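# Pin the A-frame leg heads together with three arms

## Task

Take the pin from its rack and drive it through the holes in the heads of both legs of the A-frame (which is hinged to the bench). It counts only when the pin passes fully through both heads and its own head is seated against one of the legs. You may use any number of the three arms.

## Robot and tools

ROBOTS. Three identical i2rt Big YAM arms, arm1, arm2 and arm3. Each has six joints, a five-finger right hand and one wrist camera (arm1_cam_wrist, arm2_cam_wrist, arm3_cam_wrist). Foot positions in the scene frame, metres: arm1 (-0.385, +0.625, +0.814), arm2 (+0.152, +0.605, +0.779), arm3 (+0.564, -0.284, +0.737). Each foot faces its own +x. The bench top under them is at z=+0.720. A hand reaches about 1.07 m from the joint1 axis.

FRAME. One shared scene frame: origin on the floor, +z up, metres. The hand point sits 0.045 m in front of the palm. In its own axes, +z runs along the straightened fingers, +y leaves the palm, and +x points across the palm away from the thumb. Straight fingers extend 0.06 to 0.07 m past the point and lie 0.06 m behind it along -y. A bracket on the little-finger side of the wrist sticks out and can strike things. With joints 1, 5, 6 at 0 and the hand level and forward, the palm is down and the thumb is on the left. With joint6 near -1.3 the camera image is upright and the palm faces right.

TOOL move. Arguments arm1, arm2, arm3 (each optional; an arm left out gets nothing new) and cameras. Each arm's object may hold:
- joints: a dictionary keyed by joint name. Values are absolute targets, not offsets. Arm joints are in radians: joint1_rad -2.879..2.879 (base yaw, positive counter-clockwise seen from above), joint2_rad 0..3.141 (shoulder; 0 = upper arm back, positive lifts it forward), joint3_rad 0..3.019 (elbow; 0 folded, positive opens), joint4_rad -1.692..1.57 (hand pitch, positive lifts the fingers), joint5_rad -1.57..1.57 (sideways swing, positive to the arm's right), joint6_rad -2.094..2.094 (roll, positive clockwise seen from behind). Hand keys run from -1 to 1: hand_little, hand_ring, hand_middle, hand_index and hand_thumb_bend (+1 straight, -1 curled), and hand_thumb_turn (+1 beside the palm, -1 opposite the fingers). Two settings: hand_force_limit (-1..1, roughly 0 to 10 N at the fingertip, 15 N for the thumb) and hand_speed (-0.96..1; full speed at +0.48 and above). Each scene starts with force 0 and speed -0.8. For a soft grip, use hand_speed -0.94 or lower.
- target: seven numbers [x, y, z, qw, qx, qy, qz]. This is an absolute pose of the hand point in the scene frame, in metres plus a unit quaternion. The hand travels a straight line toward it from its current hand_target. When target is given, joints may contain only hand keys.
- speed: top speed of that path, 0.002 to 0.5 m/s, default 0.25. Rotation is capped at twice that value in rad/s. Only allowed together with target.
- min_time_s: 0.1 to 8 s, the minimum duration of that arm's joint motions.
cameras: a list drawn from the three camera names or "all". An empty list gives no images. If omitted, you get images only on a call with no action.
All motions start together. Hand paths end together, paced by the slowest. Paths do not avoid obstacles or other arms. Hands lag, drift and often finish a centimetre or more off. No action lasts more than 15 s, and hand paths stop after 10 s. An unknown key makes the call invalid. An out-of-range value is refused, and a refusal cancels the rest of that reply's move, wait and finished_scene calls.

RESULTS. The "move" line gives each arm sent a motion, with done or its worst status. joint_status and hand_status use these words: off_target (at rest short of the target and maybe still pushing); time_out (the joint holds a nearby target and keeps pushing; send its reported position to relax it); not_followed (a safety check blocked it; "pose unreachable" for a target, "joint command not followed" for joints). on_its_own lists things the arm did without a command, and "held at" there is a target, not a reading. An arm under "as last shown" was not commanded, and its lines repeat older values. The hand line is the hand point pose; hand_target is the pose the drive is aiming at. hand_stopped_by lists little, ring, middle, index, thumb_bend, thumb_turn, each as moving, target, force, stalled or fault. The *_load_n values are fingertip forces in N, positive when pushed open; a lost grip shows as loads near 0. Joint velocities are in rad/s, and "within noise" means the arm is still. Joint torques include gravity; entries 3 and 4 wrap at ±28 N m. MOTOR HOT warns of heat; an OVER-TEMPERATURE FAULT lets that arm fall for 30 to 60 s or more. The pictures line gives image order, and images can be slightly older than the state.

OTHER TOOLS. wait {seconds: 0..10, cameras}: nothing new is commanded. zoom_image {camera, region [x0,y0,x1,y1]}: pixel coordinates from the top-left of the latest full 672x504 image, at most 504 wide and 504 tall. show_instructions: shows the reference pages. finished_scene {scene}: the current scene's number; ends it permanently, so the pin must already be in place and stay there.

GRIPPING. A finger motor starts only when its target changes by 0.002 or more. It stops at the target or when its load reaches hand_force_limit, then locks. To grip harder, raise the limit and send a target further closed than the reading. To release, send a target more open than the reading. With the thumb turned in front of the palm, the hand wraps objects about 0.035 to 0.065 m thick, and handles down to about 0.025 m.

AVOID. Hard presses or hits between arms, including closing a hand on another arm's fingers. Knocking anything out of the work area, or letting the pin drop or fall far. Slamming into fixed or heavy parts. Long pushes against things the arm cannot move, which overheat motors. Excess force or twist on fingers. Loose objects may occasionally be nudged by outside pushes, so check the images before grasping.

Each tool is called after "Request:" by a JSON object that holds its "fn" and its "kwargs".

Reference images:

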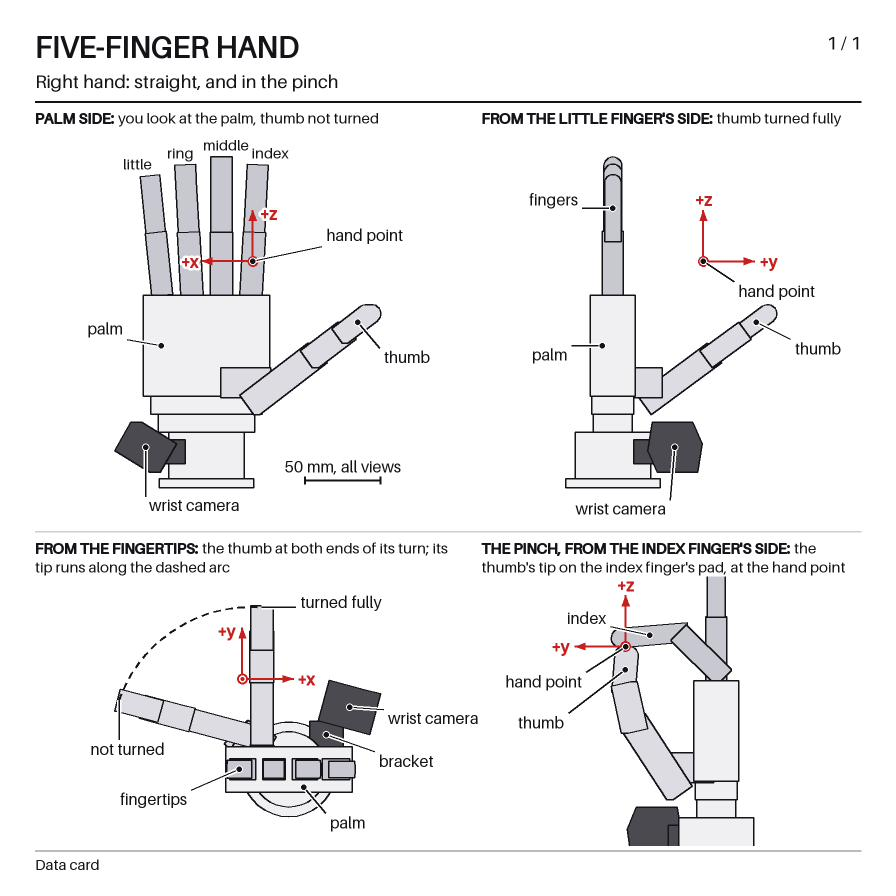

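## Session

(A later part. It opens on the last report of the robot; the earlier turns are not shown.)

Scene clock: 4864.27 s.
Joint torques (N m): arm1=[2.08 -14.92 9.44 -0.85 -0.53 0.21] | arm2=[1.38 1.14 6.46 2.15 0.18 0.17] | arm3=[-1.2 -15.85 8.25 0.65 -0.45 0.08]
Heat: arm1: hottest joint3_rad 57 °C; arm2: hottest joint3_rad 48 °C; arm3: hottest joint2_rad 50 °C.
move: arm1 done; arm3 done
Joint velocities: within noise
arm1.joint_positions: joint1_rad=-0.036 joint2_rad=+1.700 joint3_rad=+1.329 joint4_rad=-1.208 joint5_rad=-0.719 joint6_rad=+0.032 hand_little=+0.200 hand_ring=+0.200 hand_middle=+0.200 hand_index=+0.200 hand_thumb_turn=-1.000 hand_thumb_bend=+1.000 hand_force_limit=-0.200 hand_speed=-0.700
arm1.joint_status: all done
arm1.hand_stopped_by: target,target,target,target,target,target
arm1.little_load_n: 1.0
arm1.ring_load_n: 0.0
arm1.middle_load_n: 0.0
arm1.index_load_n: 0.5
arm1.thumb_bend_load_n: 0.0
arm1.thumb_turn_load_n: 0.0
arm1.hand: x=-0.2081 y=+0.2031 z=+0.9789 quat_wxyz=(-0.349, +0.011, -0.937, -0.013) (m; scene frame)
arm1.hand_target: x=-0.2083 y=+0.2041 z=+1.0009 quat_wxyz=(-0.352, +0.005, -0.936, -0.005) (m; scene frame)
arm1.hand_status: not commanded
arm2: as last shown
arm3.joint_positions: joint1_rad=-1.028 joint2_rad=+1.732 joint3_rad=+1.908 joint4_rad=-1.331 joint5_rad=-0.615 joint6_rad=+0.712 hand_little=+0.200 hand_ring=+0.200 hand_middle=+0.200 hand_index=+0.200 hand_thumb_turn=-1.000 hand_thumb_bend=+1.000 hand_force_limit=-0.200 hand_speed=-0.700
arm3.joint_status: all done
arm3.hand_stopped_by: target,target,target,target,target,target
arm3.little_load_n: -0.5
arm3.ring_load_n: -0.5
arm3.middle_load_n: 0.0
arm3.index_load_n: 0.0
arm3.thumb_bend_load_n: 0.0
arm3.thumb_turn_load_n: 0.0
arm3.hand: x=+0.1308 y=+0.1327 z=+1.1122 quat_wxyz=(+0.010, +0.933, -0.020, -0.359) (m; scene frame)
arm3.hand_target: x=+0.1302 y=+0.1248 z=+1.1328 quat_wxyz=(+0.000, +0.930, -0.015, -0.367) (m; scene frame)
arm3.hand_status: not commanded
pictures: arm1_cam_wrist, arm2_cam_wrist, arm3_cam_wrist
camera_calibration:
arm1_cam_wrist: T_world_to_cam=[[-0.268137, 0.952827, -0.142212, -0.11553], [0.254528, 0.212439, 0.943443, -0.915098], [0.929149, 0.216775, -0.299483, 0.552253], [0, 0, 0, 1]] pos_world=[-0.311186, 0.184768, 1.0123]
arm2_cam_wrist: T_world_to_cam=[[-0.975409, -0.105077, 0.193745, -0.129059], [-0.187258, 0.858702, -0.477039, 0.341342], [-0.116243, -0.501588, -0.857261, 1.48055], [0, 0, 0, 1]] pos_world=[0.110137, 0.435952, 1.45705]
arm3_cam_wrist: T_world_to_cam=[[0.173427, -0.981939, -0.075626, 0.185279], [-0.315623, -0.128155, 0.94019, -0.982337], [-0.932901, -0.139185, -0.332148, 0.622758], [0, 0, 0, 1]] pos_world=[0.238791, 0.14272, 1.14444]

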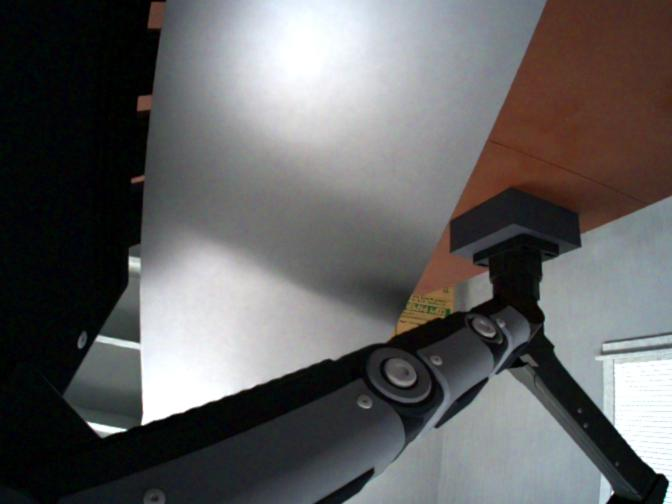

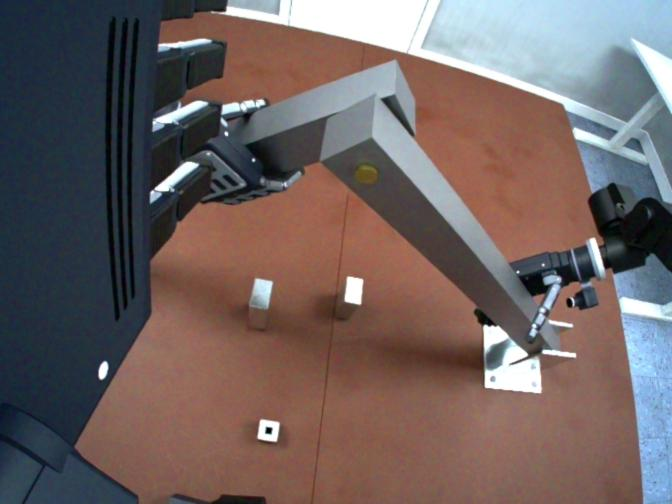

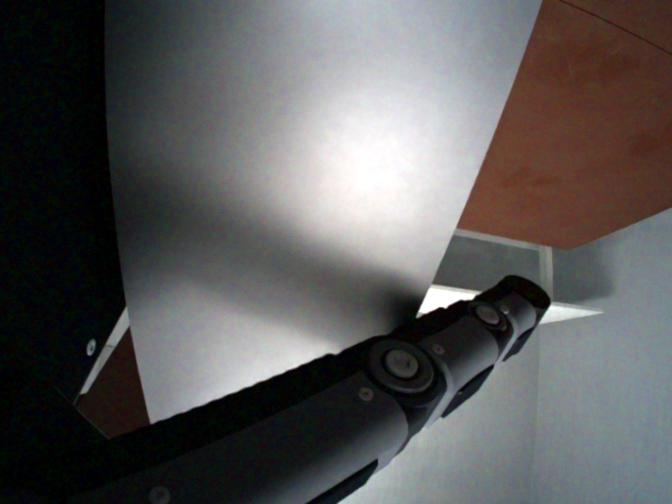

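Request:
{"fn": "move", "kwargs": {"arm1": {"joints":{"hand_speed":0.2,"hand_index":1,"hand_middle":1,"hand_ring":1,"hand_little":1}}, "arm3": {"joints":{"hand_speed":0.2,"hand_index":1,"hand_middle":1,"hand_ring":1,"hand_little":1}}}}

Request:
{"fn": "move", "kwargs": {"arm1": {"target":[-0.286,0.202,1.09,0.352,-0.005,0.936,0.005],"speed":0.08}, "arm3": {"target":[0.210,0.130,1.223,0.0,0.930,-0.015,-0.367],"speed":0.08}, "cameras": ["all"]}}

Scene clock: 4878.00 s.
Joint torques (N m): arm1=[0.67 -13.45 9.72 -0.02 -0.46 0.15] | arm2=[1.44 1.14 6.46 2.15 0.18 0.16] | arm3=[-1.03 -15.91 8.27 0.66 -0.43 0.07]
Heat: arm1: hottest joint3_rad 55 °C; arm2: hottest joint3_rad 47 °C; arm3: hottest joint2_rad 49 °C.
move: arm1 done; arm3 done
Joint velocities: within noise
arm1.joint_positions: joint1_rad=-0.036 joint2_rad=+1.685 joint3_rad=+1.329 joint4_rad=-1.226 joint5_rad=-0.723 joint6_rad=+0.041 hand_little=+1.000 hand_ring=+1.000 hand_middle=+1.000 hand_index=+1.000 hand_thumb_turn=-1.000 hand_thumb_bend=+1.000 hand_force_limit=-0.200 hand_speed=+0.200
arm1.joint_status: all done
arm1.hand_stopped_by: target,target,target,target,target,target
arm1.little_load_n: 0.0
arm1.ring_load_n: 0.0
arm1.middle_load_n: 0.0
arm1.index_load_n: 0.0
arm1.thumb_bend_load_n: 0.0
arm1.thumb_turn_load_n: 0.0
arm1.hand: x=-0.2074 y=+0.2071 z=+0.9872 quat_wxyz=(-0.351, +0.007, -0.936, -0.016) (m; scene frame)
arm1.hand_target: x=-0.2083 y=+0.2040 z=+1.0009 quat_wxyz=(-0.352, +0.005, -0.936, -0.005) (m; scene frame)
arm1.hand_status: not commanded
arm2: as last shown
arm3.joint_positions: joint1_rad=-1.028 joint2_rad=+1.732 joint3_rad=+1.908 joint4_rad=-1.331 joint5_rad=-0.615 joint6_rad=+0.713 hand_little=+1.000 hand_ring=+1.000 hand_middle=+1.000 hand_index=+1.000 hand_thumb_turn=-1.000 hand_thumb_bend=+1.000 hand_force_limit=-0.200 hand_speed=+0.200
arm3.joint_status: all done
arm3.hand_stopped_by: target,target,target,target,target,target
arm3.little_load_n: 0.0
arm3.ring_load_n: 0.0
arm3.middle_load_n: 0.0
arm3.index_load_n: 0.0
arm3.thumb_bend_load_n: 0.0
arm3.thumb_turn_load_n: 0.0
arm3.hand: x=+0.1307 y=+0.1327 z=+1.1123 quat_wxyz=(+0.010, +0.933, -0.021, -0.359) (m; scene frame)
arm3.hand_target: x=+0.1302 y=+0.1248 z=+1.1328 quat_wxyz=(+0.000, +0.930, -0.015, -0.367) (m; scene frame)
arm3.hand_status: not commanded
pictures: none

Scene clock: 4880.30 s.
Joint torques (N m): arm1=[0.32 -13.86 13.82 -0.47 -0.27 -0.06] | arm2=[1.38 1.14 6.46 2.15 0.18 0.17] | arm3=[-2.43 -12.34 9.83 0.25 -0.53 -0.07]
Heat: arm1: hottest joint3_rad 55 °C; arm2: hottest joint3_rad 47 °C; arm3: hottest joint3_rad 50 °C.
move: arm1 off_target; arm3 off_target
Joint velocities: within noise
arm1.joint_positions: joint1_rad=-0.187 joint2_rad=+1.671 joint3_rad=+1.506 joint4_rad=-1.594 joint5_rad=-0.716 joint6_rad=-0.149 hand_little=+1.000 hand_ring=+1.000 hand_middle=+1.000 hand_index=+1.000 hand_thumb_turn=-1.000 hand_thumb_bend=+1.000 hand_force_limit=-0.200 hand_speed=+0.200
arm1.joint_status: not commanded
arm1.hand_stopped_by: target,target,target,target,target,target
arm1.little_load_n: 0.0
arm1.ring_load_n: 0.0
arm1.middle_load_n: -0.5
arm1.index_load_n: 0.0
arm1.thumb_bend_load_n: 0.0
arm1.thumb_turn_load_n: 0.0
arm1.hand: x=-0.2791 y=+0.2143 z=+1.0654 quat_wxyz=(-0.355, -0.006, -0.934, -0.039) (m; scene frame)
arm1.hand_target: x=-0.2859 y=+0.2036 z=+1.0896 quat_wxyz=(-0.352, +0.005, -0.936, -0.005) (m; scene frame)
arm1.hand_status: off_target (0.028 m and 4.2 deg from the pose sent, 0.130 m and 1.4 deg at the start)
arm2: as last shown
arm3.joint_positions: joint1_rad=-1.150 joint2_rad=+1.729 joint3_rad=+2.175 joint4_rad=-1.692 joint5_rad=-0.667 joint6_rad=+0.569 hand_little=+1.000 hand_ring=+1.000 hand_middle=+1.000 hand_index=+1.000 hand_thumb_turn=-1.000 hand_thumb_bend=+1.000 hand_force_limit=-0.200 hand_speed=+0.200
arm3.joint_status: not commanded
arm3.hand_stopped_by: target,target,target,target,target,target
arm3.little_load_n: 0.0
arm3.ring_load_n: 0.0
arm3.middle_load_n: 0.0
arm3.index_load_n: 0.0
arm3.thumb_bend_load_n: 0.0
arm3.thumb_turn_load_n: 0.0
arm3.hand: x=+0.2073 y=+0.1255 z=+1.2090 quat_wxyz=(+0.014, +0.933, -0.020, -0.360) (m; scene frame)
arm3.hand_target: x=+0.2103 y=+0.1295 z=+1.2226 quat_wxyz=(+0.000, +0.930, -0.015, -0.367) (m; scene frame)
arm3.hand_status: off_target (0.015 m and 1.9 deg from the pose sent, 0.136 m and 1.7 deg at the start)
pictures: arm1_cam_wrist, arm2_cam_wrist, arm3_cam_wrist
camera_calibration:
arm1_cam_wrist: T_world_to_cam=[[-0.252919, 0.963622, -0.0863954, -0.190531], [0.24547, 0.150291, 0.957683, -0.985301], [0.935829, 0.221008, -0.274552, 0.616165], [0, 0, 0, 1]] pos_world=[-0.382953, 0.195503, 1.09631]
arm2_cam_wrist: T_world_to_cam=[[-0.975409, -0.105077, 0.193745, -0.129059], [-0.187258, 0.858702, -0.477039, 0.341342], [-0.116243, -0.501588, -0.857261, 1.48055], [0, 0, 0, 1]] pos_world=[0.110137, 0.435952, 1.45705]
arm3_cam_wrist: T_world_to_cam=[[0.176662, -0.981842, -0.0691095, 0.163759], [-0.311614, -0.122394, 0.942293, -1.05411], [-0.933642, -0.144932, -0.327578, 0.720619], [0, 0, 0, 1]] pos_world=[0.315393, 0.136209, 1.24066]

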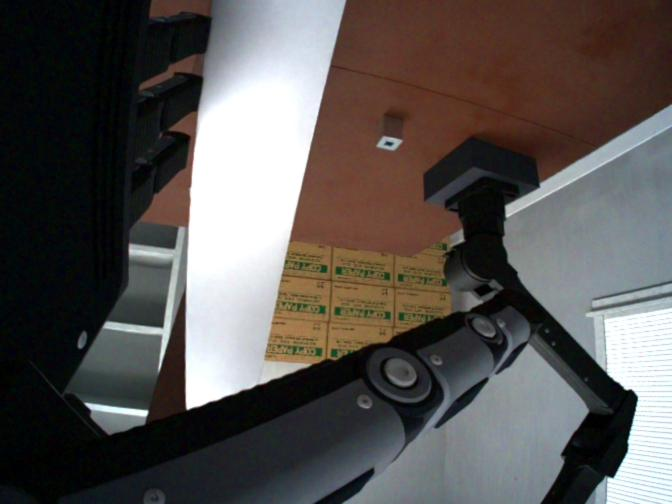

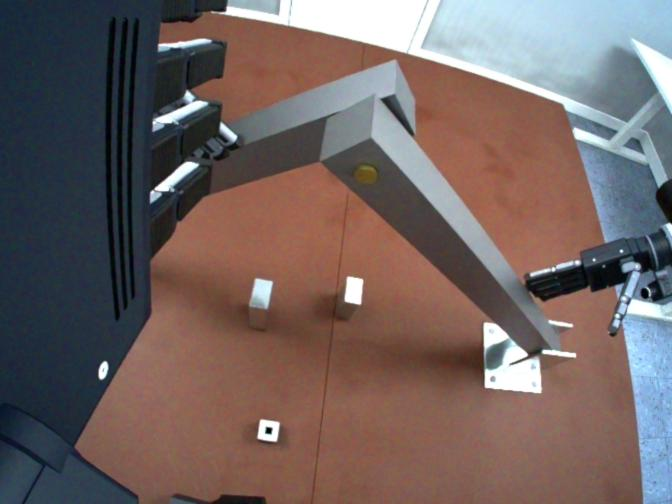

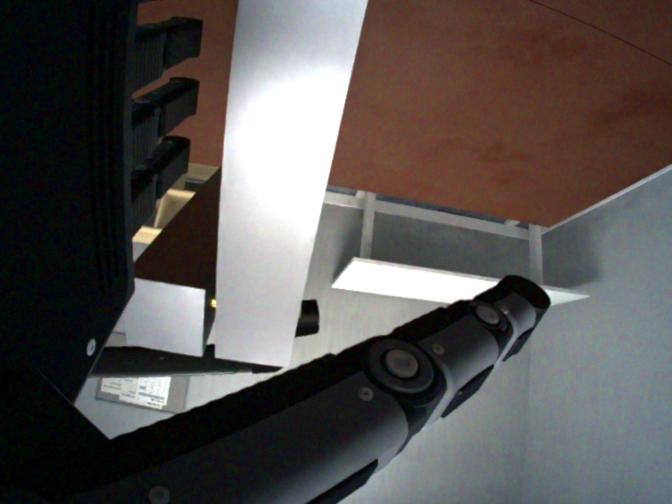

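Request:
{"fn": "zoom_image", "kwargs": {"camera": "arm3_cam_wrist", "region": [130, 230, 330, 400]}}

Request:
{"fn": "zoom_image", "kwargs": {"camera": "arm2_cam_wrist", "region": [310, 50, 440, 200]}}

Scaled by 2.520 from the camera's 672x504 image, which has a finer 960x720 frame.

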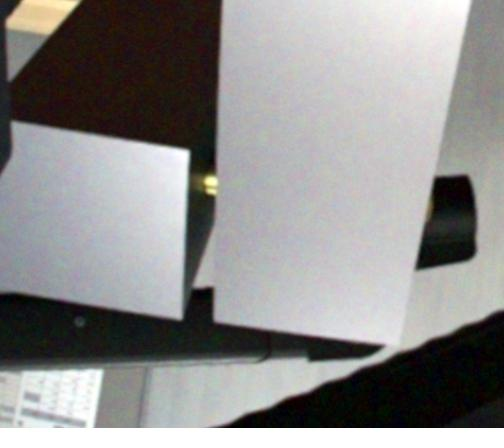

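Scaled by 3.360 from the camera's 672x504 image, which has a finer 960x720 frame.

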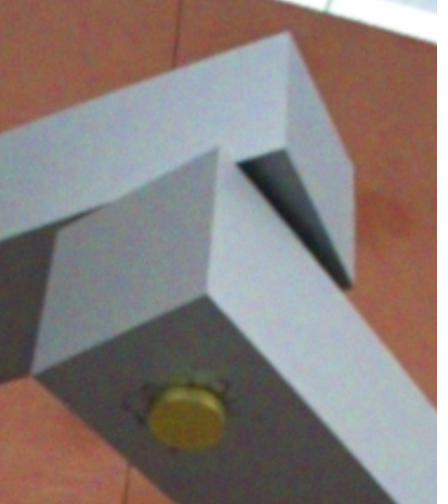

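Request:
{"fn": "finished_scene", "kwargs": {"scene": 1}}

The scene is finished: the task was done.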